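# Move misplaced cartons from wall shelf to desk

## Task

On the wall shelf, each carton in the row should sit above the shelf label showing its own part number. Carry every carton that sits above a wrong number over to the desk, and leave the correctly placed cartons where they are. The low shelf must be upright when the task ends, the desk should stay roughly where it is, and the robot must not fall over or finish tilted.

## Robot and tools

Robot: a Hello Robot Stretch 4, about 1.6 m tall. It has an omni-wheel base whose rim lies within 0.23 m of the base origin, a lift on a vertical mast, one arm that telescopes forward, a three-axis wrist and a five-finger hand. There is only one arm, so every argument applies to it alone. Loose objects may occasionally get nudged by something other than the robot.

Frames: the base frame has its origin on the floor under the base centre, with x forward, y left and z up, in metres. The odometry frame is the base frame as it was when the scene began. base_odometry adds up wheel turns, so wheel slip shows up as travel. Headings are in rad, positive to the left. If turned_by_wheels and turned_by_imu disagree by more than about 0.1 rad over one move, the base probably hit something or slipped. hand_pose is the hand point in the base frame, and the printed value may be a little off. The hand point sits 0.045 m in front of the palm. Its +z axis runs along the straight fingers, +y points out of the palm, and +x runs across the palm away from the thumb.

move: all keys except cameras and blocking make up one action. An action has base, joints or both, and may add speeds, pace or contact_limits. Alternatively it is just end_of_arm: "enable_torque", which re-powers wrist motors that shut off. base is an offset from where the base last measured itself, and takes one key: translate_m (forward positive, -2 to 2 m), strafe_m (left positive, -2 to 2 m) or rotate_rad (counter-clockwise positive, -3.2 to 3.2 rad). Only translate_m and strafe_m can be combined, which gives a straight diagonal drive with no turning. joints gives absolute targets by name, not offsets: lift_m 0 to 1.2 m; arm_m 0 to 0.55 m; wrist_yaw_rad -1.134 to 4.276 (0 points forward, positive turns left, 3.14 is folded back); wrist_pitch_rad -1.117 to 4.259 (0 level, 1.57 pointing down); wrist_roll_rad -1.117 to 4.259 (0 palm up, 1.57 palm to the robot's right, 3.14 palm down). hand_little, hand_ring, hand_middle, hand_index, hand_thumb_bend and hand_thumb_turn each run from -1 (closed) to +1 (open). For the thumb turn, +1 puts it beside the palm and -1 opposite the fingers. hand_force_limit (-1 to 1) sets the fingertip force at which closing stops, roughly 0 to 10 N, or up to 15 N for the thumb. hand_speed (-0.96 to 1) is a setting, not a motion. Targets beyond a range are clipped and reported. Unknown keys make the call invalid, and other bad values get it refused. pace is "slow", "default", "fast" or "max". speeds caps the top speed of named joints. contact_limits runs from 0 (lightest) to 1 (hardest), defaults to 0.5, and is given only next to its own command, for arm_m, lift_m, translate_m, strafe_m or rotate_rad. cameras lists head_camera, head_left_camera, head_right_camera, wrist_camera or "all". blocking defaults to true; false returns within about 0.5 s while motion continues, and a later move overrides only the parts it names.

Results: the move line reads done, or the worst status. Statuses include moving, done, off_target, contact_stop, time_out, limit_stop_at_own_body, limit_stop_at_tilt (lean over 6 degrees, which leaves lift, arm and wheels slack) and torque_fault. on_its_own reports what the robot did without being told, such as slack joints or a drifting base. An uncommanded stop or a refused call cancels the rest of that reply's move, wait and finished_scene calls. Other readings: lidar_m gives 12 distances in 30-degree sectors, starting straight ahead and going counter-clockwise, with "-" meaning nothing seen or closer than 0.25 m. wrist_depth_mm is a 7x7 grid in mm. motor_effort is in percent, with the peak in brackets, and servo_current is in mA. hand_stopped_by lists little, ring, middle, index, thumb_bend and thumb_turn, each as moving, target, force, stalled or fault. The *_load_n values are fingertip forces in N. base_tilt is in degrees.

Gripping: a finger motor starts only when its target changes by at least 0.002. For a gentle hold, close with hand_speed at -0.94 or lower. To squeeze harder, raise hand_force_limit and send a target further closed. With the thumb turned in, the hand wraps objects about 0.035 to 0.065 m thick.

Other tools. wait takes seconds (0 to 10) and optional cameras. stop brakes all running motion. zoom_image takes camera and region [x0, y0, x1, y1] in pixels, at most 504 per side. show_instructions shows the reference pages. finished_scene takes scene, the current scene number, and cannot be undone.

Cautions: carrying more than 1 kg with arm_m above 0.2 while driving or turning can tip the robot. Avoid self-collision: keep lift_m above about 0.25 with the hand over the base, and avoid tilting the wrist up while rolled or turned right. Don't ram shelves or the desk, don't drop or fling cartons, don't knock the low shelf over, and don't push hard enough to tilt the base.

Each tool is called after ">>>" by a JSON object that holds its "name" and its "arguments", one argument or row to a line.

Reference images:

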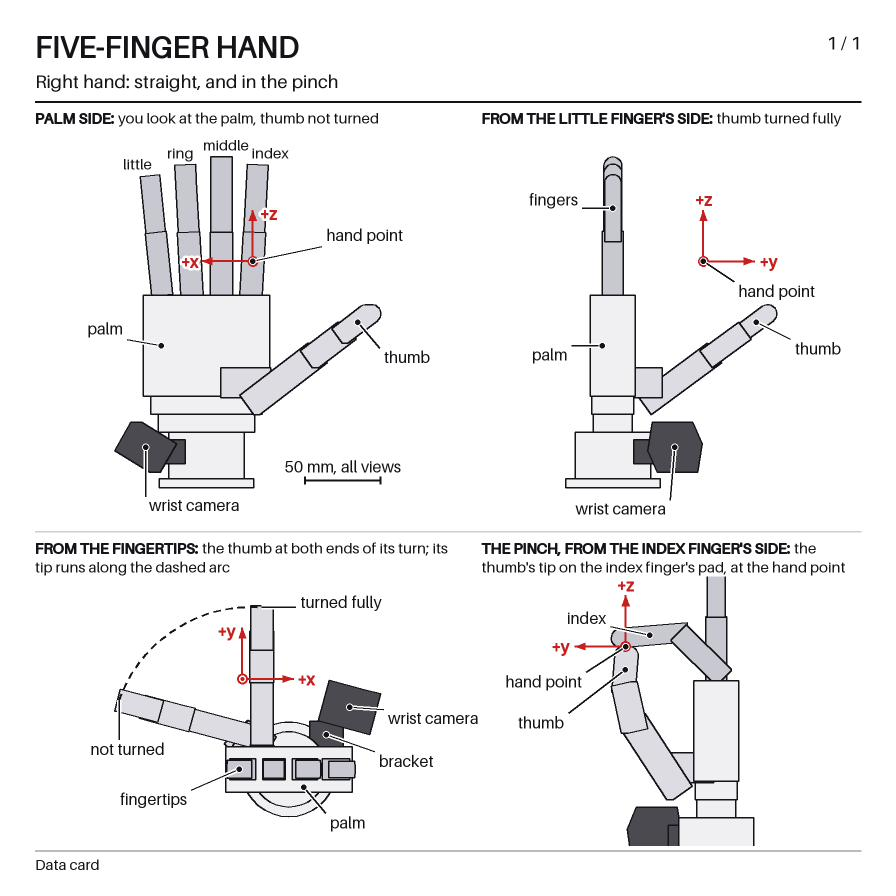

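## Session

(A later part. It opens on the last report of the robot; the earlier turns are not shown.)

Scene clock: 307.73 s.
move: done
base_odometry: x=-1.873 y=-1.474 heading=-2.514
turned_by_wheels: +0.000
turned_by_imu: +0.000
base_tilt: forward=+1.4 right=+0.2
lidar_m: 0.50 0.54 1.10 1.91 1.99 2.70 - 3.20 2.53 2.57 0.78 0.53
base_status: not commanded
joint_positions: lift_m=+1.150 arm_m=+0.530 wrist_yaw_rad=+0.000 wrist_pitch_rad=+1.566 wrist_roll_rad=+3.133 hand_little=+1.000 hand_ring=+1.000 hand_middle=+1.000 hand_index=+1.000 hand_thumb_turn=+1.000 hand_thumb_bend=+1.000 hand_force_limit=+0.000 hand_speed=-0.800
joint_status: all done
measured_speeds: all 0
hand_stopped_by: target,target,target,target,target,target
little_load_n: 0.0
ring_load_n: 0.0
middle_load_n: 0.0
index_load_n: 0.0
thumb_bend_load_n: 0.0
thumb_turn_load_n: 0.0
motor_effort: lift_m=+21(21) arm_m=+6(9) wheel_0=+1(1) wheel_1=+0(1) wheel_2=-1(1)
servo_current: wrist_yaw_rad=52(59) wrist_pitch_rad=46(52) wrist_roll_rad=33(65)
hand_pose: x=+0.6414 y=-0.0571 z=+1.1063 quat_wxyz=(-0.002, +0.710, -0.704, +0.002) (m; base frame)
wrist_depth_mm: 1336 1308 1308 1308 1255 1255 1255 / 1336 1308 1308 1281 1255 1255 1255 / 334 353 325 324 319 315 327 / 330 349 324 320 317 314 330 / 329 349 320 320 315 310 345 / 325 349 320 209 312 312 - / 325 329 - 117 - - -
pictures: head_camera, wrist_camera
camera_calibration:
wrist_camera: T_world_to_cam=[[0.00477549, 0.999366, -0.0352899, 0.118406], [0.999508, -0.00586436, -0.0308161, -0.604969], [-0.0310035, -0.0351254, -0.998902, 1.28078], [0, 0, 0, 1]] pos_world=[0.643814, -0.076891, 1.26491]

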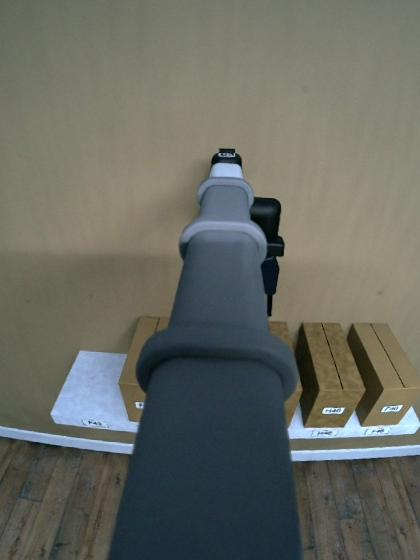

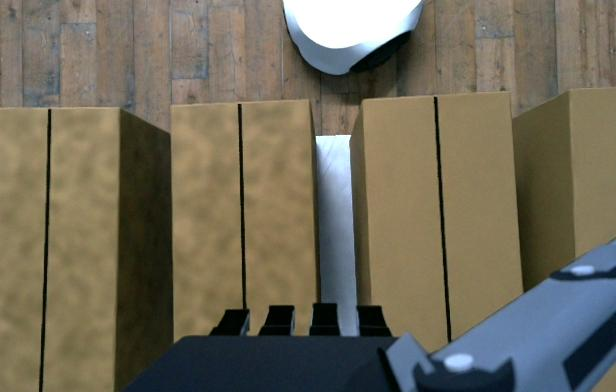

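>>> {"name": "move", "arguments": {
  "base": {"translate_m": 0.026, "strafe_m": -0.068},
  "pace": "slow"
}}

>>> {"name": "move", "arguments": {
  "joints": {"lift_m": 1.06},
  "speeds": {"lift_m": 0.1},
  "contact_limits": {"lift_m": 0.2},
  "cameras": ["wrist_camera"]
}}

Scene clock: 316.53 s.
move: done
base_odometry: x=-1.934 y=-1.434 heading=-2.515
turned_by_wheels: +0.000
turned_by_imu: +0.000
base_tilt: forward=+1.4 right=+0.4
lidar_m: 0.48 0.53 0.74 2.00 2.07 2.78 - 3.09 2.47 2.52 0.73 0.50
base_status: done
joint_positions: lift_m=+1.150 arm_m=+0.530 wrist_yaw_rad=+0.000 wrist_pitch_rad=+1.566 wrist_roll_rad=+3.133 hand_little=+1.000 hand_ring=+1.000 hand_middle=+1.000 hand_index=+1.000 hand_thumb_turn=+1.000 hand_thumb_bend=+1.000 hand_force_limit=+0.000 hand_speed=-0.800
joint_status: not commanded
measured_speeds: all 0
hand_stopped_by: target,target,target,target,target,target
little_load_n: 0.0
ring_load_n: 0.0
middle_load_n: 0.0
index_load_n: 0.0
thumb_bend_load_n: 0.0
thumb_turn_load_n: 0.0
motor_effort: lift_m=+21(21) arm_m=+6(6) wheel_0=+0(9) wheel_1=-2(6) wheel_2=-2(7)
servo_current: wrist_yaw_rad=46(59) wrist_pitch_rad=39(52) wrist_roll_rad=39(65)
hand_pose: x=+0.6414 y=-0.0571 z=+1.1063 quat_wxyz=(-0.002, +0.710, -0.704, +0.002) (m; base frame)
wrist_depth_mm: 1308 1281 1281 1281 1255 1255 1255 / 1308 330 1281 325 353 317 315 / 332 329 327 324 353 317 312 / 330 329 327 320 322 314 309 / 330 324 322 319 315 312 307 / 327 322 322 315 314 310 - / 332 322 - 117 - - -
pictures: none

Scene clock: 318.03 s.
move: done
base_odometry: x=-1.934 y=-1.434 heading=-2.515
turned_by_wheels: +0.000
turned_by_imu: +0.000
base_tilt: forward=+1.5 right=+0.3
lidar_m: 0.49 0.52 0.71 1.99 2.06 2.80 - 3.14 2.47 2.51 0.74 0.53
base_status: not commanded
joint_positions: lift_m=+1.060 arm_m=+0.530 wrist_yaw_rad=+0.000 wrist_pitch_rad=+1.566 wrist_roll_rad=+3.133 hand_little=+1.000 hand_ring=+1.000 hand_middle=+1.000 hand_index=+1.000 hand_thumb_turn=+1.000 hand_thumb_bend=+1.000 hand_force_limit=+0.000 hand_speed=-0.800
joint_status: all done
measured_speeds: all 0
hand_stopped_by: target,target,target,target,target,target
little_load_n: 0.0
ring_load_n: 0.0
middle_load_n: 0.0
index_load_n: -0.5
thumb_bend_load_n: 0.0
thumb_turn_load_n: 0.0
motor_effort: lift_m=+16(20) arm_m=+6(6) wheel_0=+0(0) wheel_1=-2(3) wheel_2=-2(2)
servo_current: wrist_yaw_rad=52(59) wrist_pitch_rad=46(52) wrist_roll_rad=39(65)
contact_limits: lift_m 0.2
hand_pose: x=+0.6414 y=-0.0571 z=+1.0167 quat_wxyz=(-0.002, +0.710, -0.704, +0.002) (m; base frame)
wrist_depth_mm: 244 250 1205 235 233 1182 228 / 241 238 290 234 232 245 225 / 239 237 290 232 229 248 225 / 238 236 289 230 228 253 224 / 236 235 290 229 228 276 222 / 236 233 289 228 224 285 - / 234 232 - 117 - - -
pictures: wrist_camera
camera_calibration:
wrist_camera: T_world_to_cam=[[0.00477549, 0.999366, -0.0352899, 0.115248], [0.999508, -0.00586436, -0.0308161, -0.607727], [-0.0310035, -0.0351254, -0.998902, 1.19138], [0, 0, 0, 1]] pos_world=[0.643814, -0.076891, 1.17541]

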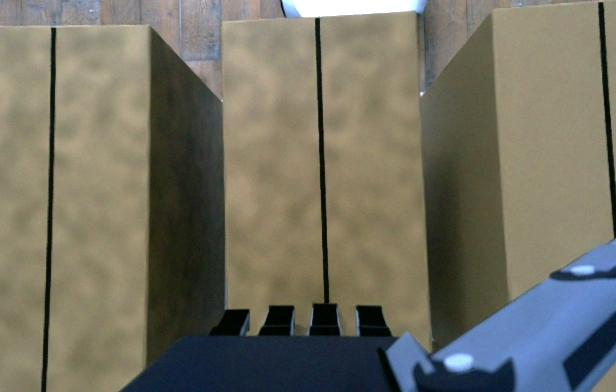

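>>> {"name": "move", "arguments": {
  "base": {"strafe_m": -0.006},
  "pace": "slow"
}}

>>> {"name": "move", "arguments": {
  "joints": {"lift_m": 1.0515},
  "speeds": {"lift_m": 0.03},
  "contact_limits": {"lift_m": 0.2}
}}

>>> {"name": "move", "arguments": {
  "joints": {"arm_m": 0.47},
  "speeds": {"arm_m": 0.03},
  "contact_limits": {"arm_m": 0.2},
  "cameras": ["wrist_camera"]
}}

Scene clock: 321.57 s.
move: done
base_odometry: x=-1.937 y=-1.430 heading=-2.515
turned_by_wheels: +0.000
turned_by_imu: +0.000
base_tilt: forward=+1.3 right=+0.2
lidar_m: 0.47 0.52 0.72 1.99 2.07 2.81 - 3.08 2.48 2.51 0.71 0.53
base_status: done
joint_positions: lift_m=+1.060 arm_m=+0.530 wrist_yaw_rad=+0.000 wrist_pitch_rad=+1.566 wrist_roll_rad=+3.133 hand_little=+1.000 hand_ring=+1.000 hand_middle=+1.000 hand_index=+1.000 hand_thumb_turn=+1.000 hand_thumb_bend=+1.000 hand_force_limit=+0.000 hand_speed=-0.800
joint_status: not commanded
measured_speeds: all 0
hand_stopped_by: target,target,target,target,target,target
little_load_n: 0.0
ring_load_n: 0.0
middle_load_n: 0.0
index_load_n: 0.0
thumb_bend_load_n: 0.0
thumb_turn_load_n: 0.0
motor_effort: lift_m=+16(16) arm_m=+6(6) wheel_0=+2(7) wheel_1=-2(5) wheel_2=+0(5)
servo_current: wrist_yaw_rad=46(59) wrist_pitch_rad=39(52) wrist_roll_rad=59(59)
contact_limits: lift_m 0.2
hand_pose: x=+0.6414 y=-0.0571 z=+1.0167 quat_wxyz=(-0.002, +0.710, -0.704, +0.002) (m; base frame)
wrist_depth_mm: 244 241 1205 236 232 1160 229 / 243 240 276 233 230 258 227 / 240 237 274 233 229 263 226 / 238 236 276 231 228 266 224 / 236 235 298 229 227 251 222 / 235 234 274 227 224 296 - / 234 232 - 117 - - -
pictures: none

Scene clock: 322.23 s.
move: done
base_odometry: x=-1.937 y=-1.430 heading=-2.514
turned_by_wheels: +0.000
turned_by_imu: +0.000
base_tilt: forward=+1.2 right=+0.3
lidar_m: 0.48 0.52 0.73 1.97 2.06 2.79 - 3.12 2.48 2.52 0.75 0.52
base_status: not commanded
joint_positions: lift_m=+1.052 arm_m=+0.530 wrist_yaw_rad=+0.000 wrist_pitch_rad=+1.566 wrist_roll_rad=+3.133 hand_little=+1.000 hand_ring=+1.000 hand_middle=+1.000 hand_index=+1.000 hand_thumb_turn=+1.000 hand_thumb_bend=+1.000 hand_force_limit=+0.000 hand_speed=-0.800
joint_status: all done
measured_speeds: all 0
hand_stopped_by: target,target,target,target,target,target
little_load_n: 0.0
ring_load_n: 0.0
middle_load_n: 0.0
index_load_n: 0.0
thumb_bend_load_n: 0.0
thumb_turn_load_n: 0.0
motor_effort: lift_m=+9(17) arm_m=+6(6) wheel_0=+2(3) wheel_1=-2(3) wheel_2=+0(0)
servo_current: wrist_yaw_rad=46(59) wrist_pitch_rad=39(46) wrist_roll_rad=26(52)
contact_limits: lift_m 0.2
hand_pose: x=+0.6414 y=-0.0571 z=+1.0088 quat_wxyz=(-0.002, +0.710, -0.704, +0.002) (m; base frame)
wrist_depth_mm: 239 254 1182 230 229 1182 224 / 236 235 276 229 228 257 222 / 236 234 274 229 226 262 220 / 235 233 272 228 224 264 220 / 232 230 298 226 223 252 219 / 231 229 272 224 221 298 - / 230 227 - 117 - - -
pictures: none

Scene clock: 324.60 s.
move: done
base_odometry: x=-1.937 y=-1.430 heading=-2.515
turned_by_wheels: +0.000
turned_by_imu: +0.000
base_tilt: forward=+1.3 right=+0.2
lidar_m: 0.43 0.53 0.73 1.99 2.08 2.82 - 3.08 2.49 2.51 0.73 0.48
base_status: not commanded
joint_positions: lift_m=+1.052 arm_m=+0.470 wrist_yaw_rad=+0.000 wrist_pitch_rad=+1.564 wrist_roll_rad=+3.133 hand_little=+1.000 hand_ring=+1.000 hand_middle=+1.000 hand_index=+1.000 hand_thumb_turn=+1.000 hand_thumb_bend=+1.000 hand_force_limit=+0.000 hand_speed=-0.800
joint_status: all done
measured_speeds: all 0
hand_stopped_by: target,target,target,target,target,target
little_load_n: 0.0
ring_load_n: 0.0
middle_load_n: 1.0
index_load_n: 0.0
thumb_bend_load_n: 0.0
thumb_turn_load_n: 0.0
motor_effort: lift_m=+9(10) arm_m=-7(9) wheel_0=+2(3) wheel_1=-2(2) wheel_2=+0(0)
servo_current: wrist_yaw_rad=52(59) wrist_pitch_rad=46(52) wrist_roll_rad=39(72)
contact_limits: arm_m 0.2; lift_m 0.2
hand_pose: x=+0.5821 y=-0.0571 z=+1.0087 quat_wxyz=(-0.002, +0.710, -0.704, +0.002) (m; base frame)
wrist_depth_mm: 1205 1205 1205 229 226 1160 1182 / 1229 1182 1182 227 224 1138 1138 / 235 232 298 227 224 256 220 / 234 231 273 226 224 260 219 / 233 230 296 225 222 267 219 / 231 229 272 224 221 291 - / 230 229 - 117 - - -
pictures: wrist_camera
camera_calibration:
wrist_camera: T_world_to_cam=[[0.00503629, 0.999368, -0.0351928, 0.114981], [0.999552, -0.00606926, -0.0293069, -0.550307], [-0.029502, -0.0350295, -0.998951, 1.18063], [0, 0, 0, 1]] pos_world=[0.584312, -0.0768912, 1.16731]

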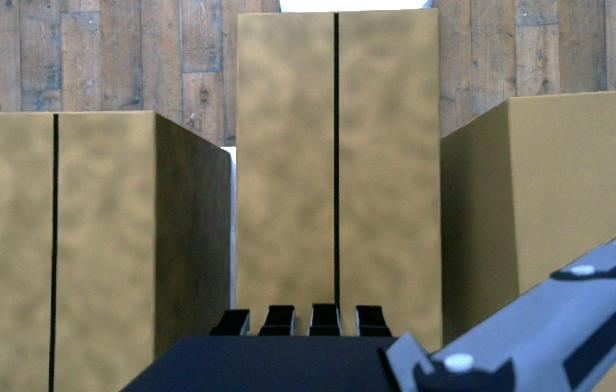

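>>> {"name": "move", "arguments": {
  "joints": {"arm_m": 0.411},
  "speeds": {"arm_m": 0.03},
  "contact_limits": {"arm_m": 0.2},
  "cameras": ["wrist_camera"]
}}

Scene clock: 329.13 s.
move: done
base_odometry: x=-1.937 y=-1.430 heading=-2.515
turned_by_wheels: +0.000
turned_by_imu: +0.000
base_tilt: forward=+1.3 right=+0.3
lidar_m: 0.39 0.51 0.72 2.00 2.06 2.80 - 3.10 2.49 2.50 0.75 0.39
base_status: not commanded
joint_positions: lift_m=+1.052 arm_m=+0.411 wrist_yaw_rad=+0.000 wrist_pitch_rad=+1.564 wrist_roll_rad=+3.134 hand_little=+1.000 hand_ring=+1.000 hand_middle=+1.000 hand_index=+1.000 hand_thumb_turn=+1.000 hand_thumb_bend=+1.000 hand_force_limit=+0.000 hand_speed=-0.800
joint_status: all done
measured_speeds: all 0
hand_stopped_by: target,target,target,target,target,target
little_load_n: 0.0
ring_load_n: 0.0
middle_load_n: 1.0
index_load_n: 0.0
thumb_bend_load_n: 0.0
thumb_turn_load_n: 0.0
motor_effort: lift_m=+10(10) arm_m=-7(9) wheel_0=+2(2) wheel_1=-2(3) wheel_2=+0(0)
servo_current: wrist_yaw_rad=59(59) wrist_pitch_rad=39(52) wrist_roll_rad=46(65)
contact_limits: arm_m 0.2; lift_m 0.2
hand_pose: x=+0.5231 y=-0.0571 z=+1.0086 quat_wxyz=(-0.002, +0.710, -0.704, +0.002) (m; base frame)
wrist_depth_mm: 1205 1205 1205 229 226 1160 1138 / 1229 1182 1182 228 225 1160 1138 / 1205 1182 1182 228 223 1138 1160 / 1205 1182 1182 224 223 1138 1138 / 232 230 298 224 222 258 218 / 232 229 273 224 220 266 - / 230 229 - 117 - - -
pictures: wrist_camera
camera_calibration:
wrist_camera: T_world_to_cam=[[0.00504332, 0.999368, -0.0351922, 0.115273], [0.999558, -0.00606927, -0.0291069, -0.49157], [-0.0293021, -0.0350298, -0.998957, 1.17879], [0, 0, 0, 1]] pos_world=[0.525312, -0.0768912, 1.16731]

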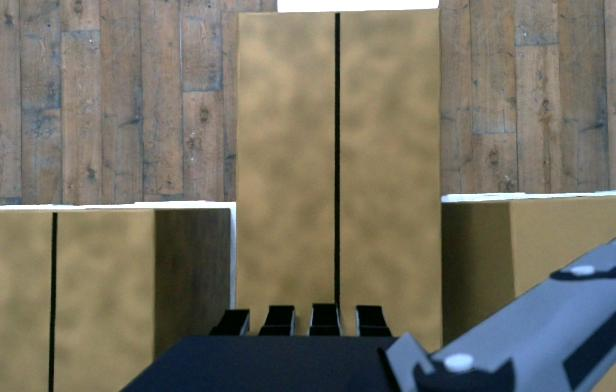

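>>> {"name": "move", "arguments": {
  "joints": {"lift_m": 1.15}
}}

>>> {"name": "move", "arguments": {
  "joints": {"arm_m": 0.0},
  "pace": "fast"
}}

>>> {"name": "move", "arguments": {
  "base": {"translate_m": -0.085, "strafe_m": 0.016},
  "joints": {"wrist_roll_rad": 0.0}
}}

>>> {"name": "move", "arguments": {
  "joints": {"wrist_pitch_rad": -0.15, "lift_m": 0.54},
  "cameras": ["wrist_camera"]
}}

>>> {"name": "move", "arguments": {
  "joints": {"arm_m": 0.140},
  "contact_limits": {"arm_m": 0.0},
  "speeds": {"arm_m": 0.15}
}}

>>> {"name": "move", "arguments": {
  "joints": {"arm_m": 0.154},
  "contact_limits": {"arm_m": 0.0},
  "speeds": {"arm_m": 0.02},
  "cameras": ["wrist_camera"]
}}

Scene clock: 336.93 s.
move: done
base_odometry: x=-1.937 y=-1.430 heading=-2.515
turned_by_wheels: +0.000
turned_by_imu: +0.000
base_tilt: forward=+1.4 right=+0.2
lidar_m: 0.38 0.52 0.72 2.00 2.08 2.80 - 3.12 2.48 2.52 0.74 0.41
base_status: not commanded
joint_positions: lift_m=+1.150 arm_m=+0.411 wrist_yaw_rad=+0.000 wrist_pitch_rad=+1.566 wrist_roll_rad=+3.134 hand_little=+1.000 hand_ring=+1.000 hand_middle=+1.000 hand_index=+1.000 hand_thumb_turn=+1.000 hand_thumb_bend=+1.000 hand_force_limit=+0.000 hand_speed=-0.800
joint_status: all done
measured_speeds: all 0
hand_stopped_by: target,target,target,target,target,target
little_load_n: 0.0
ring_load_n: 0.0
middle_load_n: 0.0
index_load_n: 0.0
thumb_bend_load_n: -0.5
thumb_turn_load_n: 0.0
motor_effort: lift_m=+22(24) arm_m=-6(7) wheel_0=+2(2) wheel_1=-2(2) wheel_2=+0(0)
servo_current: wrist_yaw_rad=52(59) wrist_pitch_rad=39(52) wrist_roll_rad=26(59)
contact_limits: arm_m 0.2
hand_pose: x=+0.5227 y=-0.0571 z=+1.1062 quat_wxyz=(-0.002, +0.710, -0.704, +0.002) (m; base frame)
wrist_depth_mm: 1336 1308 1255 1308 1281 1255 1255 / 1336 1308 1308 327 324 1255 1229 / 1336 1336 1255 322 322 1255 1255 / 1281 1281 1281 322 319 1229 1229 / 332 327 370 319 317 314 309 / 332 324 330 317 315 309 - / 330 324 - 117 - - -
pictures: none

Scene clock: 338.87 s.
move: done
base_odometry: x=-1.937 y=-1.430 heading=-2.515
turned_by_wheels: +0.000
turned_by_imu: +0.000
base_tilt: forward=+1.4 right=+0.3
lidar_m: 0.39 0.52 0.69 2.00 2.06 2.80 - 3.10 2.45 2.50 0.71 0.42
base_status: not commanded
joint_positions: lift_m=+1.150 arm_m=+0.002 wrist_yaw_rad=+0.000 wrist_pitch_rad=+1.566 wrist_roll_rad=+3.134 hand_little=+1.000 hand_ring=+1.000 hand_middle=+1.000 hand_index=+1.000 hand_thumb_turn=+1.000 hand_thumb_bend=+1.000 hand_force_limit=+0.000 hand_speed=-0.800
joint_status: all done
joint sent to its limit — arm_m, lower limit.
measured_speeds: all 0
hand_stopped_by: target,target,target,target,target,target
little_load_n: 0.0
ring_load_n: 0.0
middle_load_n: 0.0
index_load_n: 0.0
thumb_bend_load_n: 0.0
thumb_turn_load_n: 0.0
motor_effort: lift_m=+22(22) arm_m=-6(8) wheel_0=+2(2) wheel_1=-2(3) wheel_2=+0(0)
servo_current: wrist_yaw_rad=46(59) wrist_pitch_rad=46(52) wrist_roll_rad=46(65)
hand_pose: x=+0.1134 y=-0.0571 z=+1.1063 quat_wxyz=(-0.002, +0.710, -0.704, +0.002) (m; base frame)
wrist_depth_mm: 1336 1281 1308 415 1255 1255 1255 / 1308 1308 1281 1281 1255 1255 1205 / 1308 1281 1255 1281 1229 1255 1229 / 1308 1308 1281 1281 1255 1255 1229 / 1308 1308 1255 1255 1255 1255 1229 / 1308 1308 1281 1255 1255 1229 - / 1255 1281 - 117 - - -
pictures: none

Scene clock: 341.23 s.
move: done
base_odometry: x=-1.859 y=-1.393 heading=-2.515
turned_by_wheels: +0.000
turned_by_imu: +0.000
base_tilt: forward=+1.4 right=+0.2
lidar_m: 0.46 0.60 1.17 1.95 2.05 2.78 - 3.12 2.45 2.54 1.23 0.53
base_status: done
joint_positions: lift_m=+1.150 arm_m=+0.002 wrist_yaw_rad=+0.000 wrist_pitch_rad=+1.566 wrist_roll_rad=+0.004 hand_little=+1.000 hand_ring=+1.000 hand_middle=+1.000 hand_index=+1.000 hand_thumb_turn=+1.000 hand_thumb_bend=+1.000 hand_force_limit=+0.000 hand_speed=-0.800
joint_status: all done
measured_speeds: all 0
hand_stopped_by: target,target,target,target,target,target
little_load_n: 0.0
ring_load_n: 0.0
middle_load_n: 0.0
index_load_n: 0.0
thumb_bend_load_n: 0.0
thumb_turn_load_n: 0.5
motor_effort: lift_m=+22(22) arm_m=-6(6) wheel_0=-2(9) wheel_1=-2(5) wheel_2=+0(11)
servo_current: wrist_yaw_rad=46(59) wrist_pitch_rad=46(52) wrist_roll_rad=59(124)
hand_pose: x=+0.2338 y=-0.1185 z=+1.1068 quat_wxyz=(+0.002, +0.709, +0.706, +0.002) (m; base frame)
wrist_depth_mm: 1336 1308 1308 1255 1281 1229 1255 / 1336 1281 1308 1255 1255 1255 1255 / 1308 1281 1281 1281 1255 1255 1255 / 1308 1281 1281 1255 1255 1255 1205 / 1281 1281 1281 - 1255 1229 1229 / 1281 1281 1281 186 1255 1229 - / 1308 1308 - 117 - - -
pictures: none

Scene clock: 344.53 s.
move: done
base_odometry: x=-1.859 y=-1.393 heading=-2.515
turned_by_wheels: +0.000
turned_by_imu: +0.000
base_tilt: forward=+1.3 right=+0.2
lidar_m: 0.46 0.60 1.17 1.97 2.04 2.78 - 3.10 2.47 2.53 1.22 0.50
base_status: not commanded
joint_positions: lift_m=+0.540 arm_m=+0.002 wrist_yaw_rad=+0.000 wrist_pitch_rad=-0.141 wrist_roll_rad=+0.004 hand_little=+1.000 hand_ring=+1.000 hand_middle=+1.000 hand_index=+1.000 hand_thumb_turn=+1.000 hand_thumb_bend=+1.000 hand_force_limit=+0.000 hand_speed=-0.800
joint_status: all done
measured_speeds: all 0
hand_stopped_by: target,target,target,target,target,target
little_load_n: 0.0
ring_load_n: 0.0
middle_load_n: 0.0
index_load_n: 0.0
thumb_bend_load_n: 0.0
thumb_turn_load_n: 0.0
motor_effort: lift_m=+16(21) arm_m=-6(6) wheel_0=-2(2) wheel_1=-2(3) wheel_2=+0(0)
servo_current: wrist_yaw_rad=46(59) wrist_pitch_rad=65(163) wrist_roll_rad=46(78)
hand_pose: x=+0.3836 y=-0.1185 z=+0.8090 quat_wxyz=(+0.533, +0.464, +0.463, +0.535) (m; base frame)
wrist_depth_mm: - - - - - - - / - - 286 285 283 399 - / 404 397 282 277 394 389 - / 397 389 277 271 384 384 - / 397 382 270 265 375 377 - / - 368 - 208 192 - - / - - - 117 - - -
pictures: wrist_camera
camera_calibration:
wrist_camera: T_world_to_cam=[[0.0369566, -0.999254, -0.0112474, -0.0981035], [0.175617, 0.0175741, -0.984302, 0.733377], [0.983765, 0.0344013, 0.176135, -0.357916], [0, 0, 0, 1]] pos_world=[0.226937, -0.098606, 0.783803]

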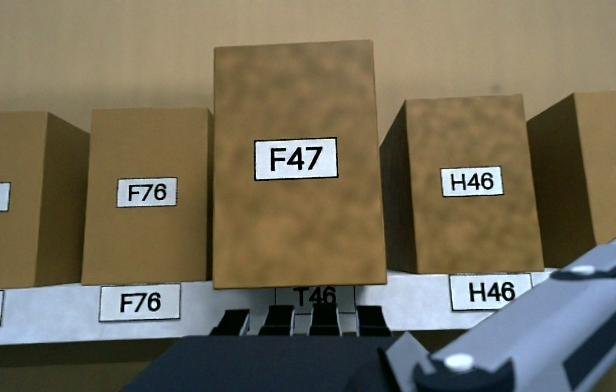

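Scene clock: 346.10 s.
move: done
base_odometry: x=-1.859 y=-1.393 heading=-2.515
turned_by_wheels: +0.000
turned_by_imu: +0.000
base_tilt: forward=+1.5 right=+0.3
lidar_m: 0.46 0.60 1.16 1.97 2.04 2.79 - 3.10 2.48 2.52 1.23 0.48
base_status: not commanded
joint_positions: lift_m=+0.540 arm_m=+0.140 wrist_yaw_rad=+0.000 wrist_pitch_rad=-0.141 wrist_roll_rad=+0.004 hand_little=+1.000 hand_ring=+1.000 hand_middle=+1.000 hand_index=+1.000 hand_thumb_turn=+1.000 hand_thumb_bend=+1.000 hand_force_limit=+0.000 hand_speed=-0.800
joint_status: all done
measured_speeds: all 0
hand_stopped_by: target,target,target,target,target,target
little_load_n: 0.5
ring_load_n: 0.0
middle_load_n: 0.0
index_load_n: 0.5
thumb_bend_load_n: -0.5
thumb_turn_load_n: 0.0
motor_effort: lift_m=+16(16) arm_m=+6(8) wheel_0=-2(2) wheel_1=-2(3) wheel_2=+0(0)
servo_current: wrist_yaw_rad=46(59) wrist_pitch_rad=52(65) wrist_roll_rad=20(65)
contact_limits: arm_m 0
hand_pose: x=+0.5215 y=-0.1185 z=+0.8091 quat_wxyz=(+0.533, +0.464, +0.463, +0.535) (m; base frame)
wrist_depth_mm: 268 143 141 139 137 256 257 / 263 141 138 135 134 251 251 / 257 138 134 132 132 247 245 / 251 248 132 130 128 240 239 / 246 131 129 127 126 236 236 / 235 128 127 125 123 - - / 230 - - 117 - - -
pictures: none

Scene clock: 346.77 s.
move: contact_stop
base_odometry: x=-1.859 y=-1.393 heading=-2.514
turned_by_wheels: +0.001
turned_by_imu: +0.001
base_tilt: forward=+1.3 right=+0.2
lidar_m: 0.48 0.59 1.16 1.97 2.03 2.80 - 3.14 2.45 2.52 1.18 0.51
base_status: not commanded
joint_positions: lift_m=+0.540 arm_m=+0.145 wrist_yaw_rad=+0.000 wrist_pitch_rad=-0.143 wrist_roll_rad=+0.004 hand_little=+1.000 hand_ring=+1.000 hand_middle=+1.000 hand_index=+1.000 hand_thumb_turn=+1.000 hand_thumb_bend=+1.000 hand_force_limit=+0.000 hand_speed=-0.800
joint_status: arm_m contact_stop (moved +0.005 of +0.014)
measured_speeds: all 0
hand_stopped_by: target,target,target,target,target,target
little_load_n: 0.0
ring_load_n: 0.0
middle_load_n: -0.5
index_load_n: 0.0
thumb_bend_load_n: 0.0
thumb_turn_load_n: 0.0
on_its_own: arm_m is slack since a contact_stop (your +0.154 is given up)
motor_effort: lift_m=+16(16) arm_m=+0(11) wheel_0=+4(4) wheel_1=+1(2) wheel_2=-2(2)
servo_current: wrist_yaw_rad=52(52) wrist_pitch_rad=46(65) wrist_roll_rad=39(65)
contact_limits: arm_m 0
hand_pose: x=+0.5267 y=-0.1185 z=+0.8095 quat_wxyz=(+0.534, +0.464, +0.462, +0.535) (m; base frame)
wrist_depth_mm: 263 139 136 135 133 254 254 / 258 136 133 132 131 249 248 / 252 133 130 129 127 244 242 / 247 130 127 126 124 236 236 / 240 126 124 123 122 234 233 / 229 123 123 121 120 - - / 225 - - 117 - - -
pictures: wrist_camera
camera_calibration:
wrist_camera: T_world_to_cam=[[0.0369805, -0.999254, -0.0111562, -0.103471], [0.177917, 0.017569, -0.983889, 0.707167], [0.98335, 0.0343999, 0.178434, -0.500359], [0, 0, 0, 1]] pos_world=[0.370038, -0.098606, 0.7839]

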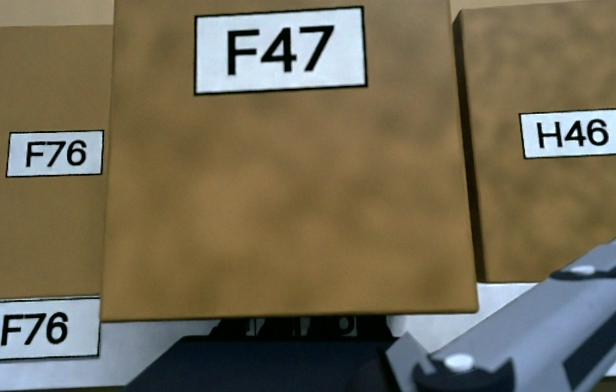

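>>> {"name": "move", "arguments": {
  "joints": {"arm_m": 0.141}
}}

>>> {"name": "move", "arguments": {
  "joints": {"lift_m": 0.562},
  "speeds": {"lift_m": 0.04},
  "contact_limits": {"lift_m": 0.4}
}}

>>> {"name": "move", "arguments": {
  "joints": {"arm_m": 0.118},
  "speeds": {"arm_m": 0.02},
  "cameras": ["wrist_camera"]
}}

>>> {"name": "move", "arguments": {
  "joints": {"lift_m": 0.590, "wrist_pitch_rad": 0.08, "arm_m": 0.114},
  "speeds": {"lift_m": 0.037, "wrist_pitch_rad": 0.28, "arm_m": 0.01},
  "contact_limits": {"lift_m": 0.4},
  "cameras": ["wrist_camera", "head_camera"]
}}

Scene clock: 351.43 s.
move: done
base_odometry: x=-1.859 y=-1.393 heading=-2.514
turned_by_wheels: +0.000
turned_by_imu: +0.000
base_tilt: forward=+1.3 right=+0.2
lidar_m: 0.47 0.61 1.18 1.97 2.05 2.79 - 3.10 2.46 2.53 1.23 0.53
base_status: not commanded
joint_positions: lift_m=+0.540 arm_m=+0.141 wrist_yaw_rad=+0.000 wrist_pitch_rad=-0.143 wrist_roll_rad=+0.004 hand_little=+1.000 hand_ring=+1.000 hand_middle=+1.000 hand_index=+1.000 hand_thumb_turn=+1.000 hand_thumb_bend=+1.000 hand_force_limit=+0.000 hand_speed=-0.800
joint_status: all done
measured_speeds: all 0
hand_stopped_by: target,target,target,target,target,target
little_load_n: 0.0
ring_load_n: 0.0
middle_load_n: 0.0
index_load_n: 0.0
thumb_bend_load_n: 0.0
thumb_turn_load_n: 0.0
motor_effort: lift_m=+16(16) arm_m=-6(8) wheel_0=+0(5) wheel_1=+0(2) wheel_2=+0(2)
servo_current: wrist_yaw_rad=46(59) wrist_pitch_rad=52(59) wrist_roll_rad=46(72)
hand_pose: x=+0.5226 y=-0.1185 z=+0.8095 quat_wxyz=(+0.534, +0.464, +0.462, +0.535) (m; base frame)
wrist_depth_mm: 267 142 140 138 136 256 258 / 262 140 137 135 133 251 250 / 256 136 133 131 131 246 245 / 250 248 131 129 126 239 240 / 245 129 127 126 125 236 234 / 233 127 126 124 122 - - / 229 - - 117 - - -
pictures: none

Scene clock: 352.40 s.
move: done
base_odometry: x=-1.859 y=-1.393 heading=-2.514
turned_by_wheels: +0.000
turned_by_imu: +0.000
base_tilt: forward=+1.4 right=+0.4
lidar_m: 0.48 0.60 1.20 1.96 2.06 2.79 - 3.12 2.45 2.53 1.24 0.50
base_status: not commanded
joint_positions: lift_m=+0.562 arm_m=+0.141 wrist_yaw_rad=+0.000 wrist_pitch_rad=-0.143 wrist_roll_rad=+0.004 hand_little=+1.000 hand_ring=+1.000 hand_middle=+1.000 hand_index=+1.000 hand_thumb_turn=+1.000 hand_thumb_bend=+1.000 hand_force_limit=+0.000 hand_speed=-0.800
joint_status: all done
measured_speeds: all 0
hand_stopped_by: target,target,target,target,target,target
little_load_n: 0.0
ring_load_n: 0.0
middle_load_n: 1.0
index_load_n: 0.0
thumb_bend_load_n: 0.0
thumb_turn_load_n: 0.5
motor_effort: lift_m=+23(24) arm_m=-6(6) wheel_0=+0(0) wheel_1=+1(1) wheel_2=+0(1)
servo_current: wrist_yaw_rad=52(59) wrist_pitch_rad=46(52) wrist_roll_rad=33(65)
contact_limits: lift_m 0.4
hand_pose: x=+0.5226 y=-0.1185 z=+0.8309 quat_wxyz=(+0.534, +0.464, +0.462, +0.535) (m; base frame)
wrist_depth_mm: - 152 149 147 144 255 254 / 260 147 144 141 139 250 250 / 255 142 139 136 135 247 244 / 249 247 134 133 131 240 238 / 244 132 129 128 126 235 235 / 239 127 127 125 123 - - / 227 - - 117 - - -
pictures: none

Scene clock: 353.90 s.
move: done
base_odometry: x=-1.859 y=-1.393 heading=-2.514
turned_by_wheels: +0.000
turned_by_imu: +0.000
base_tilt: forward=+1.4 right=+0.3
lidar_m: 0.45 0.59 1.19 1.96 2.05 2.78 - 3.14 2.48 2.52 1.20 0.48
base_status: not commanded
joint_positions: lift_m=+0.562 arm_m=+0.118 wrist_yaw_rad=+0.000 wrist_pitch_rad=-0.143 wrist_roll_rad=+0.004 hand_little=+1.000 hand_ring=+1.000 hand_middle=+1.000 hand_index=+1.000 hand_thumb_turn=+1.000 hand_thumb_bend=+1.000 hand_force_limit=+0.000 hand_speed=-0.800
joint_status: all done
measured_speeds: all 0
hand_stopped_by: target,target,target,target,target,target
little_load_n: 0.0
ring_load_n: 0.0
middle_load_n: 0.5
index_load_n: 0.0
thumb_bend_load_n: 0.0
thumb_turn_load_n: 0.0
motor_effort: lift_m=+23(23) arm_m=-6(9) wheel_0=+0(0) wheel_1=+1(1) wheel_2=+0(1)
servo_current: wrist_yaw_rad=52(59) wrist_pitch_rad=46(59) wrist_roll_rad=26(59)
contact_limits: lift_m 0.4
hand_pose: x=+0.4996 y=-0.1185 z=+0.8309 quat_wxyz=(+0.534, +0.464, +0.462, +0.535) (m; base frame)
wrist_depth_mm: - 153 150 147 143 - - / 285 148 144 141 139 276 272 / 279 143 139 137 135 270 267 / 273 271 135 133 130 262 262 / 267 132 130 128 126 257 256 / 262 129 128 125 123 - - / 251 249 - 117 - - -
pictures: wrist_camera
camera_calibration:
wrist_camera: T_world_to_cam=[[0.0369438, -0.999257, -0.0109599, -0.102379], [0.177926, 0.0173695, -0.98389, 0.733102], [0.98335, 0.0343986, 0.178436, -0.477647], [0, 0, 0, 1]] pos_world=[0.343038, -0.098606, 0.8054]

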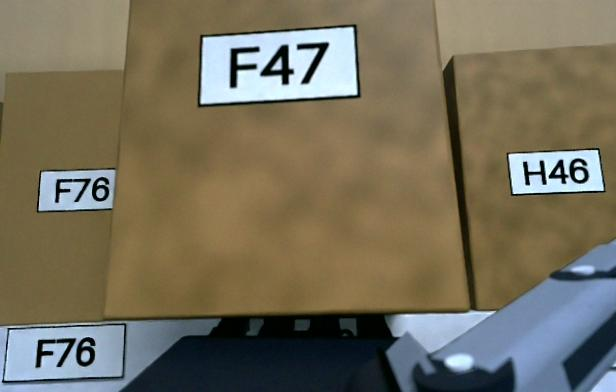

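Scene clock: 355.13 s.
move: done
base_odometry: x=-1.859 y=-1.393 heading=-2.514
turned_by_wheels: +0.000
turned_by_imu: +0.000
base_tilt: forward=+1.4 right=+0.3
lidar_m: 0.43 0.60 1.21 1.95 2.07 2.74 - 3.12 2.47 2.55 1.23 0.50
base_status: not commanded
joint_positions: lift_m=+0.590 arm_m=+0.114 wrist_yaw_rad=+0.000 wrist_pitch_rad=+0.082 wrist_roll_rad=+0.003 hand_little=+1.000 hand_ring=+1.000 hand_middle=+1.000 hand_index=+1.000 hand_thumb_turn=+1.000 hand_thumb_bend=+1.000 hand_force_limit=+0.000 hand_speed=-0.800
joint_status: all done
measured_speeds: all 0
hand_stopped_by: target,target,target,target,target,target
little_load_n: 0.0
ring_load_n: 0.0
middle_load_n: 0.0
index_load_n: 0.0
thumb_bend_load_n: 0.0
thumb_turn_load_n: 0.0
motor_effort: lift_m=+22(25) arm_m=-6(8) wheel_0=+0(1) wheel_1=+1(1) wheel_2=+0(1)
servo_current: wrist_yaw_rad=46(59) wrist_pitch_rad=46(52) wrist_roll_rad=26(59)
contact_limits: lift_m 0.4
hand_pose: x=+0.5106 y=-0.1185 z=+0.8097 quat_wxyz=(+0.478, +0.521, +0.519, +0.480) (m; base frame)
wrist_depth_mm: 254 118 116 115 114 246 244 / 254 119 118 116 114 247 247 / 257 121 119 118 115 250 249 / 259 - 120 118 116 251 251 / 263 123 122 120 118 117 252 / 258 125 123 121 119 - - / - - - 117 - - -
pictures: head_camera, wrist_camera
camera_calibration:
wrist_camera: T_world_to_cam=[[0.0335728, -0.999257, -0.0189236, -0.0948483], [-0.045896, 0.0173729, -0.998795, 0.836585], [0.998382, 0.0344008, -0.0452786, -0.311204], [0, 0, 0, 1]] pos_world=[0.352281, -0.098606, 0.819691]

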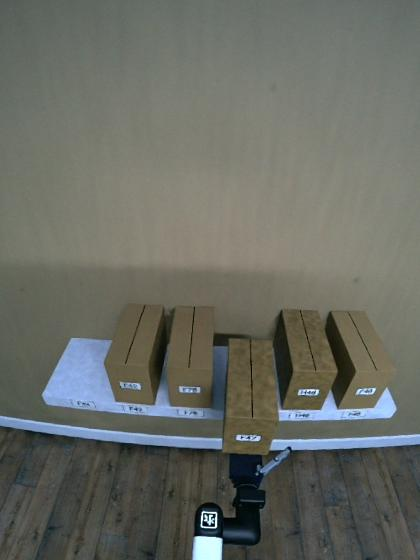

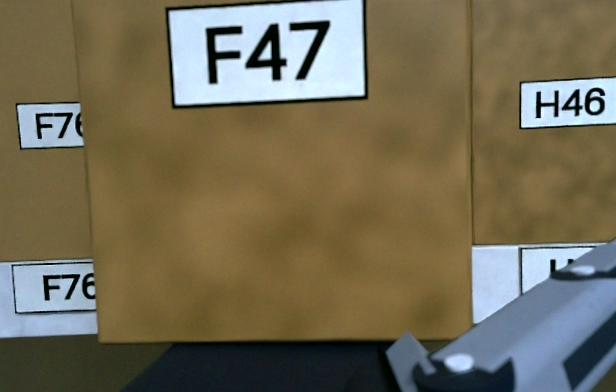

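>>> {"name": "move", "arguments": {
  "joints": {"lift_m": 0.5865},
  "speeds": {"lift_m": 0.03}
}}

>>> {"name": "move", "arguments": {
  "joints": {"arm_m": 0.143},
  "speeds": {"arm_m": 0.03},
  "contact_limits": {"arm_m": 0.1},
  "cameras": ["wrist_camera"]
}}

>>> {"name": "move", "arguments": {
  "joints": {"lift_m": 0.5475, "wrist_pitch_rad": -0.11, "arm_m": 0.142},
  "speeds": {"lift_m": 0.041, "wrist_pitch_rad": 0.2, "arm_m": 0.01},
  "cameras": ["wrist_camera"]
}}

>>> {"name": "move", "arguments": {
  "joints": {"lift_m": 0.481, "wrist_pitch_rad": -0.4, "arm_m": 0.162},
  "speeds": {"lift_m": 0.047, "wrist_pitch_rad": 0.2, "arm_m": 0.014},
  "cameras": ["wrist_camera", "head_camera"]
}}

Scene clock: 359.60 s.
move: done
base_odometry: x=-1.859 y=-1.393 heading=-2.514
turned_by_wheels: +0.000
turned_by_imu: +0.000
base_tilt: forward=+1.4 right=+0.2
lidar_m: 0.43 0.60 1.16 1.93 2.05 2.77 - 3.12 2.46 2.51 1.21 0.45
base_status: not commanded
joint_positions: lift_m=+0.587 arm_m=+0.114 wrist_yaw_rad=+0.000 wrist_pitch_rad=+0.082 wrist_roll_rad=+0.003 hand_little=+1.000 hand_ring=+1.000 hand_middle=+1.000 hand_index=+1.000 hand_thumb_turn=+1.000 hand_thumb_bend=+1.000 hand_force_limit=+0.000 hand_speed=-0.800
joint_status: all done
measured_speeds: all 0
hand_stopped_by: target,target,target,target,target,target
little_load_n: -0.5
ring_load_n: 0.0
middle_load_n: 0.0
index_load_n: 0.0
thumb_bend_load_n: 0.0
thumb_turn_load_n: 0.0
motor_effort: lift_m=+16(22) arm_m=-6(6) wheel_0=+0(0) wheel_1=+1(1) wheel_2=+0(0)
servo_current: wrist_yaw_rad=46(52) wrist_pitch_rad=39(46) wrist_roll_rad=33(52)
hand_pose: x=+0.5106 y=-0.1185 z=+0.8067 quat_wxyz=(+0.478, +0.521, +0.519, +0.480) (m; base frame)
wrist_depth_mm: 253 116 114 112 112 111 245 / 255 118 116 114 113 247 247 / 258 119 - 116 114 113 248 / 260 - 119 117 115 253 251 / 263 123 121 119 117 116 247 / 258 124 122 120 118 - - / - - - 117 - - -
pictures: none

Scene clock: 360.93 s.
move: done
base_odometry: x=-1.859 y=-1.393 heading=-2.514
turned_by_wheels: +0.000
turned_by_imu: +0.000
base_tilt: forward=+1.4 right=+0.2
lidar_m: 0.42 0.59 1.20 1.96 2.05 2.78 - 3.14 2.47 2.53 1.24 0.47
base_status: not commanded
joint_positions: lift_m=+0.587 arm_m=+0.143 wrist_yaw_rad=+0.000 wrist_pitch_rad=+0.082 wrist_roll_rad=+0.003 hand_little=+1.000 hand_ring=+1.000 hand_middle=+1.000 hand_index=+1.000 hand_thumb_turn=+1.000 hand_thumb_bend=+1.000 hand_force_limit=+0.000 hand_speed=-0.800
joint_status: all done
measured_speeds: all 0
hand_stopped_by: target,target,target,target,target,target
little_load_n: 0.0
ring_load_n: 0.0
middle_load_n: -0.5
index_load_n: 0.0
thumb_bend_load_n: 0.0
thumb_turn_load_n: 0.0
motor_effort: lift_m=+16(16) arm_m=+6(9) wheel_0=+0(0) wheel_1=+1(1) wheel_2=+0(0)
servo_current: wrist_yaw_rad=46(52) wrist_pitch_rad=52(52) wrist_roll_rad=39(59)
contact_limits: arm_m 0.1
hand_pose: x=+0.5393 y=-0.1185 z=+0.8067 quat_wxyz=(+0.478, +0.521, +0.519, +0.480) (m; base frame)
wrist_depth_mm: - - - - - - 219 / - - - - - - - / - - - - - - 223 / - - - - - - 226 / - - - - - - - / - - - - - - - / - - - - - - -
pictures: wrist_camera
camera_calibration:
wrist_camera: T_world_to_cam=[[0.0335665, -0.999257, -0.0189335, -0.0958563], [-0.0461957, 0.0173727, -0.998781, 0.835109], [0.998368, 0.0344003, -0.0455783, -0.339739], [0, 0, 0, 1]] pos_world=[0.380981, -0.098606, 0.816791]

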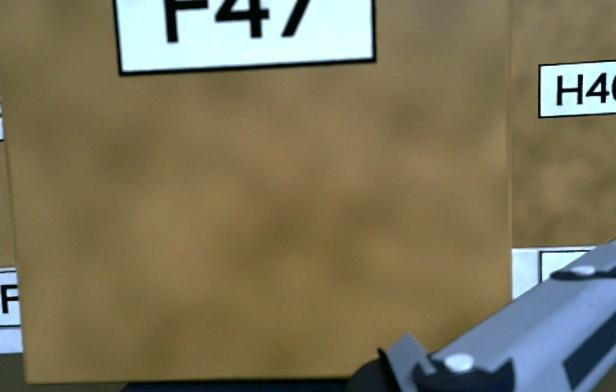

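Scene clock: 362.30 s.
move: done
base_odometry: x=-1.859 y=-1.393 heading=-2.514
turned_by_wheels: +0.000
turned_by_imu: +0.000
base_tilt: forward=+1.5 right=+0.2
lidar_m: 0.44 0.60 1.19 1.97 2.06 2.77 - 3.10 2.47 2.53 1.24 0.46
base_status: not commanded
joint_positions: lift_m=+0.548 arm_m=+0.142 wrist_yaw_rad=+0.000 wrist_pitch_rad=-0.100 wrist_roll_rad=+0.003 hand_little=+1.000 hand_ring=+1.000 hand_middle=+1.000 hand_index=+1.000 hand_thumb_turn=+1.000 hand_thumb_bend=+1.000 hand_force_limit=+0.000 hand_speed=-0.800
joint_status: all done
measured_speeds: all 0
hand_stopped_by: target,target,target,target,target,target
little_load_n: 0.0
ring_load_n: 0.0
middle_load_n: 0.0
index_load_n: 0.0
thumb_bend_load_n: 0.0
thumb_turn_load_n: 0.0
motor_effort: lift_m=+16(17) arm_m=-6(8) wheel_0=+0(0) wheel_1=+1(1) wheel_2=+0(0)
servo_current: wrist_yaw_rad=52(59) wrist_pitch_rad=65(85) wrist_roll_rad=52(59)
hand_pose: x=+0.5273 y=-0.1185 z=+0.8079 quat_wxyz=(+0.524, +0.475, +0.473, +0.525) (m; base frame)
wrist_depth_mm: 257 103 101 100 - - 247 / 252 102 101 - - - 243 / 103 102 - - - - 240 / 245 102 100 - - - 236 / 102 101 - - - - 232 / 102 101 - - - - - / 101 - - - - - -
pictures: wrist_camera
camera_calibration:
wrist_camera: T_world_to_cam=[[0.0364412, -0.999257, -0.012534, -0.102116], [0.135639, 0.017372, -0.990606, 0.733206], [0.990088, 0.0343988, 0.136171, -0.470112], [0, 0, 0, 1]] pos_world=[0.369722, -0.098606, 0.789054]

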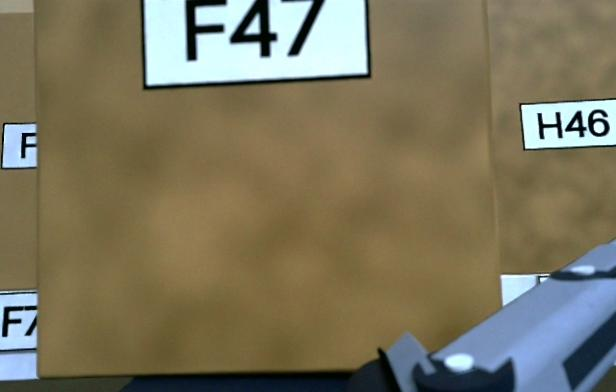

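Scene clock: 364.17 s.
move: done
base_odometry: x=-1.859 y=-1.393 heading=-2.515
turned_by_wheels: +0.000
turned_by_imu: +0.000
base_tilt: forward=+1.3 right=+0.2
lidar_m: 0.42 0.61 1.18 1.95 2.03 2.76 - 3.17 2.46 2.53 1.21 0.43
base_status: not commanded
joint_positions: lift_m=+0.481 arm_m=+0.162 wrist_yaw_rad=-0.001 wrist_pitch_rad=-0.386 wrist_roll_rad=+0.003 hand_little=+1.000 hand_ring=+1.000 hand_middle=+1.000 hand_index=+1.000 hand_thumb_turn=+1.000 hand_thumb_bend=+1.000 hand_force_limit=+0.000 hand_speed=-0.800
joint_status: all done
measured_speeds: all 0
hand_stopped_by: target,target,target,target,target,target
little_load_n: 0.0
ring_load_n: 0.0
middle_load_n: 0.0
index_load_n: 0.0
thumb_bend_load_n: 0.0
thumb_turn_load_n: 0.0
motor_effort: lift_m=+17(20) arm_m=+7(19) wheel_0=+0(9) wheel_1=+1(4) wheel_2=-3(8)
servo_current: wrist_yaw_rad=46(52) wrist_pitch_rad=72(104) wrist_roll_rad=39(65)
hand_pose: x=+0.5152 y=-0.1186 z=+0.7984 quat_wxyz=(+0.586, +0.396, +0.394, +0.587) (m; base frame)
wrist_depth_mm: - 106 106 106 106 106 - / 294 104 103 104 104 104 291 / 272 102 - 102 101 101 273 / 262 - - - - - 257 / 249 - - - - - 247 / 228 - - - - - - / - - - - - - -
pictures: head_camera, wrist_camera
camera_calibration:
wrist_camera: T_world_to_cam=[[0.0382328, -0.999267, -0.00166946, -0.111423], [0.409068, 0.0171755, -0.912342, 0.522037], [0.911703, 0.0341985, 0.409425, -0.634593], [0, 0, 0, 1]] pos_world=[0.369271, -0.0986058, 0.735908]

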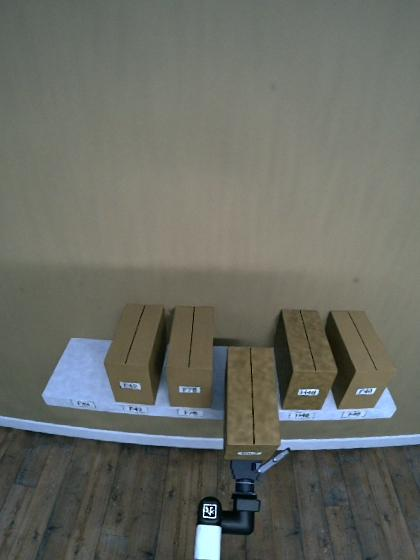

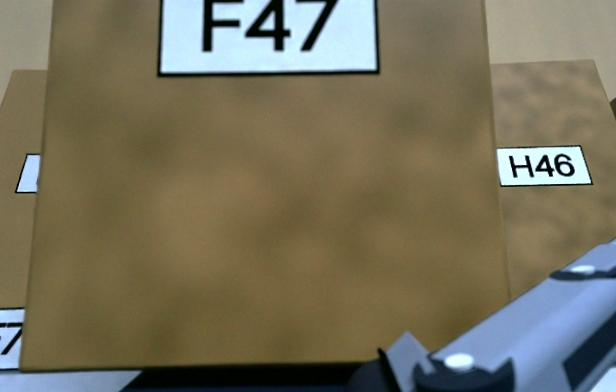

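>>> {"name": "move", "arguments": {
  "joints": {"lift_m": 0.53, "wrist_roll_rad": 0.03},
  "speeds": {"lift_m": 0.04, "wrist_roll_rad": 0.05},
  "cameras": ["wrist_camera"]
}}

>>> {"name": "move", "arguments": {
  "joints": {"lift_m": 0.57, "wrist_roll_rad": 0.015},
  "speeds": {"lift_m": 0.08, "wrist_roll_rad": 0.1}
}}

>>> {"name": "move", "arguments": {
  "joints": {"arm_m": 0.04},
  "speeds": {"arm_m": 0.06},
  "cameras": ["wrist_camera", "head_camera"]
}}

>>> {"name": "move", "arguments": {
  "base": {"translate_m": -0.3},
  "pace": "slow"
}}

>>> {"name": "move", "arguments": {
  "base": {"rotate_rad": 3.14},
  "pace": "slow",
  "cameras": ["head_camera", "wrist_camera"]
}}

Scene clock: 368.70 s.
move: done
base_odometry: x=-1.859 y=-1.393 heading=-2.515
turned_by_wheels: +0.000
turned_by_imu: +0.000
base_tilt: forward=+1.4 right=+0.3
lidar_m: 0.39 0.59 1.16 1.96 2.05 2.80 - 3.15 2.46 2.54 1.19 0.42
base_status: not commanded
joint_positions: lift_m=+0.530 arm_m=+0.162 wrist_yaw_rad=-0.001 wrist_pitch_rad=-0.386 wrist_roll_rad=+0.026 hand_little=+1.000 hand_ring=+1.000 hand_middle=+1.000 hand_index=+1.000 hand_thumb_turn=+1.000 hand_thumb_bend=+1.000 hand_force_limit=+0.000 hand_speed=-0.800
joint_status: all done
measured_speeds: all 0
hand_stopped_by: target,target,target,target,target,target
little_load_n: 0.0
ring_load_n: 0.0
middle_load_n: 0.5
index_load_n: 0.0
thumb_bend_load_n: 0.0
thumb_turn_load_n: 0.0
motor_effort: lift_m=+23(25) arm_m=+6(7) wheel_0=+0(0) wheel_1=+1(2) wheel_2=-1(3)
servo_current: wrist_yaw_rad=59(59) wrist_pitch_rad=78(85) wrist_roll_rad=52(65)
hand_pose: x=+0.5155 y=-0.1199 z=+0.8462 quat_wxyz=(+0.579, +0.400, +0.390, +0.594) (m; base frame)
wrist_depth_mm: - 107 106 106 106 106 - / - 103 103 104 104 104 - / 102 102 - 101 101 101 270 / 265 - - - - - 254 / 251 - - - - - 242 / - - - - - - - / 221 - - - - - -
pictures: wrist_camera
camera_calibration:
wrist_camera: T_world_to_cam=[[0.0468008, -0.998644, -0.0228049, -0.0991752], [0.408843, 0.0399802, -0.911729, 0.567841], [0.911404, 0.033346, 0.410159, -0.655016], [0, 0, 0, 1]] pos_world=[0.369468, -0.099901, 0.784117]

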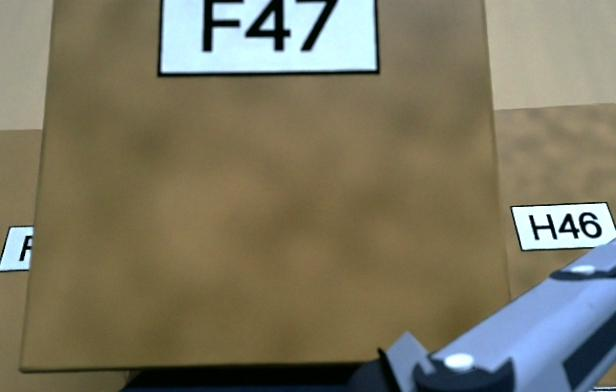

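Scene clock: 369.73 s.
move: done
base_odometry: x=-1.859 y=-1.393 heading=-2.515
turned_by_wheels: +0.000
turned_by_imu: +0.000
base_tilt: forward=+1.5 right=+0.3
lidar_m: 0.41 0.58 1.17 1.96 2.04 2.78 - 3.14 2.46 2.54 1.24 0.42
base_status: not commanded
joint_positions: lift_m=+0.570 arm_m=+0.162 wrist_yaw_rad=-0.001 wrist_pitch_rad=-0.386 wrist_roll_rad=+0.019 hand_little=+1.000 hand_ring=+1.000 hand_middle=+1.000 hand_index=+1.000 hand_thumb_turn=+1.000 hand_thumb_bend=+1.000 hand_force_limit=+0.000 hand_speed=-0.800
joint_status: all done
measured_speeds: all 0
hand_stopped_by: target,target,target,target,target,target
little_load_n: 0.0
ring_load_n: 0.0
middle_load_n: 0.5
index_load_n: 0.0
thumb_bend_load_n: 0.0
thumb_turn_load_n: -0.5
motor_effort: lift_m=+23(25) arm_m=+6(6) wheel_0=+0(0) wheel_1=+1(1) wheel_2=-1(1)
servo_current: wrist_yaw_rad=52(59) wrist_pitch_rad=72(85) wrist_roll_rad=26(59)
hand_pose: x=+0.5154 y=-0.1195 z=+0.8864 quat_wxyz=(+0.581, +0.399, +0.391, +0.592) (m; base frame)
wrist_depth_mm: - 107 106 106 106 106 - / - 104 104 104 104 104 - / 102 102 - 102 101 101 - / 264 - - - - - 254 / 251 - - - - - 242 / 235 - - - - - - / 221 - - - - - -
pictures: none

Scene clock: 372.20 s.
move: done
base_odometry: x=-1.859 y=-1.393 heading=-2.515
turned_by_wheels: +0.000
turned_by_imu: +0.000
base_tilt: forward=+1.3 right=+0.2
lidar_m: 0.27 0.58 1.18 1.97 2.05 2.80 - 3.11 2.46 2.53 1.21 0.31
base_status: not commanded
joint_positions: lift_m=+0.570 arm_m=+0.040 wrist_yaw_rad=-0.001 wrist_pitch_rad=-0.386 wrist_roll_rad=+0.019 hand_little=+1.000 hand_ring=+1.000 hand_middle=+1.000 hand_index=+1.000 hand_thumb_turn=+1.000 hand_thumb_bend=+1.000 hand_force_limit=+0.000 hand_speed=-0.800
joint_status: all done
measured_speeds: all 0
hand_stopped_by: target,target,target,target,target,target
little_load_n: 0.0
ring_load_n: 0.0
middle_load_n: 0.5
index_load_n: 0.0
thumb_bend_load_n: 0.0
thumb_turn_load_n: 0.0
motor_effort: lift_m=+23(23) arm_m=-6(9) wheel_0=+0(1) wheel_1=+1(2) wheel_2=-1(1)
servo_current: wrist_yaw_rad=46(65) wrist_pitch_rad=72(85) wrist_roll_rad=46(72)
hand_pose: x=+0.3937 y=-0.1195 z=+0.8864 quat_wxyz=(+0.581, +0.399, +0.391, +0.592) (m; base frame)
wrist_depth_mm: - 107 106 106 106 106 - / - 104 103 104 104 104 - / 102 102 - 101 101 101 - / - - - - - - - / 382 - - - - - - / 359 - - - - - - / 347 - - - - - -
pictures: head_camera, wrist_camera
camera_calibration:
wrist_camera: T_world_to_cam=[[0.0438722, -0.998914, -0.0156826, -0.0973389], [0.408984, 0.0322801, -0.91197, 0.653537], [0.911486, 0.0335963, 0.409956, -0.560387], [0, 0, 0, 1]] pos_world=[0.247769, -0.0995025, 0.824214]

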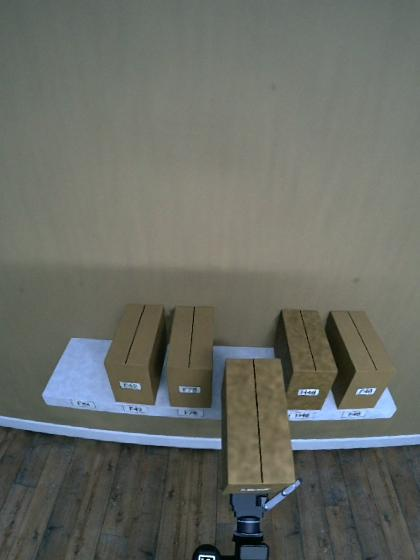

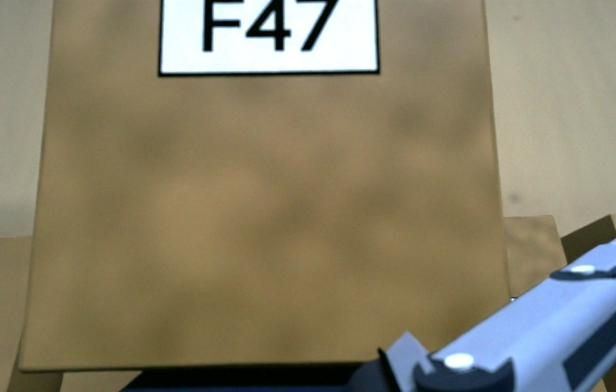

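Scene clock: 376.50 s.
move: done
base_odometry: x=-1.616 y=-1.217 heading=-2.515
turned_by_wheels: +0.000
turned_by_imu: -0.001
base_tilt: forward=+1.3 right=+0.2
lidar_m: 0.28 0.91 1.59 1.96 2.04 2.75 - 3.71 2.33 2.53 1.65 0.29
base_status: done
joint_positions: lift_m=+0.570 arm_m=+0.040 wrist_yaw_rad=-0.001 wrist_pitch_rad=-0.386 wrist_roll_rad=+0.019 hand_little=+1.000 hand_ring=+1.000 hand_middle=+1.000 hand_index=+1.000 hand_thumb_turn=+1.000 hand_thumb_bend=+1.000 hand_force_limit=+0.000 hand_speed=-0.800
joint_status: not commanded
measured_speeds: all 0
hand_stopped_by: target,target,target,target,target,target
little_load_n: 0.0
ring_load_n: 0.0
middle_load_n: 0.5
index_load_n: 0.0
thumb_bend_load_n: 0.0
thumb_turn_load_n: 0.0
motor_effort: lift_m=+23(23) arm_m=-6(6) wheel_0=-1(8) wheel_1=-1(6) wheel_2=+1(13)
servo_current: wrist_yaw_rad=52(65) wrist_pitch_rad=78(85) wrist_roll_rad=59(72)
hand_pose: x=+0.3937 y=-0.1195 z=+0.8864 quat_wxyz=(+0.581, +0.399, +0.391, +0.592) (m; base frame)
wrist_depth_mm: - 107 107 107 106 106 - / - 104 104 104 104 104 - / 102 102 - 102 101 101 - / - - - - - - - / - - - - - - - / - - - - - - - / - - - - - - -
pictures: none

Scene clock: 380.93 s.
move: done
base_odometry: x=-1.616 y=-1.217 heading=+0.625
turned_by_wheels: +3.140
turned_by_imu: +3.063
base_tilt: forward=+1.3 right=+0.2
lidar_m: 0.30 3.77 2.34 2.55 1.69 0.92 0.88 0.90 1.54 1.97 1.99 0.31
base_status: done
joint_positions: lift_m=+0.570 arm_m=+0.040 wrist_yaw_rad=-0.001 wrist_pitch_rad=-0.386 wrist_roll_rad=+0.019 hand_little=+1.000 hand_ring=+1.000 hand_middle=+1.000 hand_index=+1.000 hand_thumb_turn=+1.000 hand_thumb_bend=+1.000 hand_force_limit=+0.000 hand_speed=-0.800
joint_status: not commanded
measured_speeds: all 0
hand_stopped_by: target,target,target,target,target,target
little_load_n: 0.0
ring_load_n: 0.0
middle_load_n: 0.5
index_load_n: 0.0
thumb_bend_load_n: 0.0
thumb_turn_load_n: 0.0
motor_effort: lift_m=+23(23) arm_m=-6(6) wheel_0=-3(8) wheel_1=-3(7) wheel_2=+0(11)
servo_current: wrist_yaw_rad=46(59) wrist_pitch_rad=72(85) wrist_roll_rad=65(72)
hand_pose: x=+0.3937 y=-0.1195 z=+0.8864 quat_wxyz=(+0.581, +0.399, +0.391, +0.592) (m; base frame)
wrist_depth_mm: - 106 106 106 106 106 - / - 103 103 104 104 104 - / - 102 - 101 101 101 - / - - - - - - - / - - - - - - - / - - - - - - - / - - - - - - -
pictures: head_camera, wrist_camera
camera_calibration:
wrist_camera: T_world_to_cam=[[0.0438308, -0.998917, -0.0155918, -0.0974038], [0.40899, 0.0321804, -0.911971, 0.653526], [0.911486, 0.0335956, 0.409957, -0.560388], [0, 0, 0, 1]] pos_world=[0.247769, -0.0995025, 0.824214]

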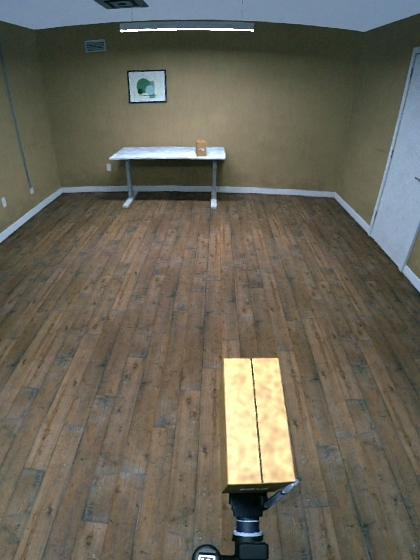

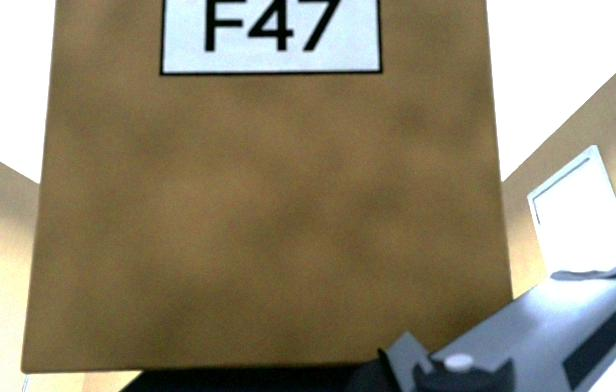

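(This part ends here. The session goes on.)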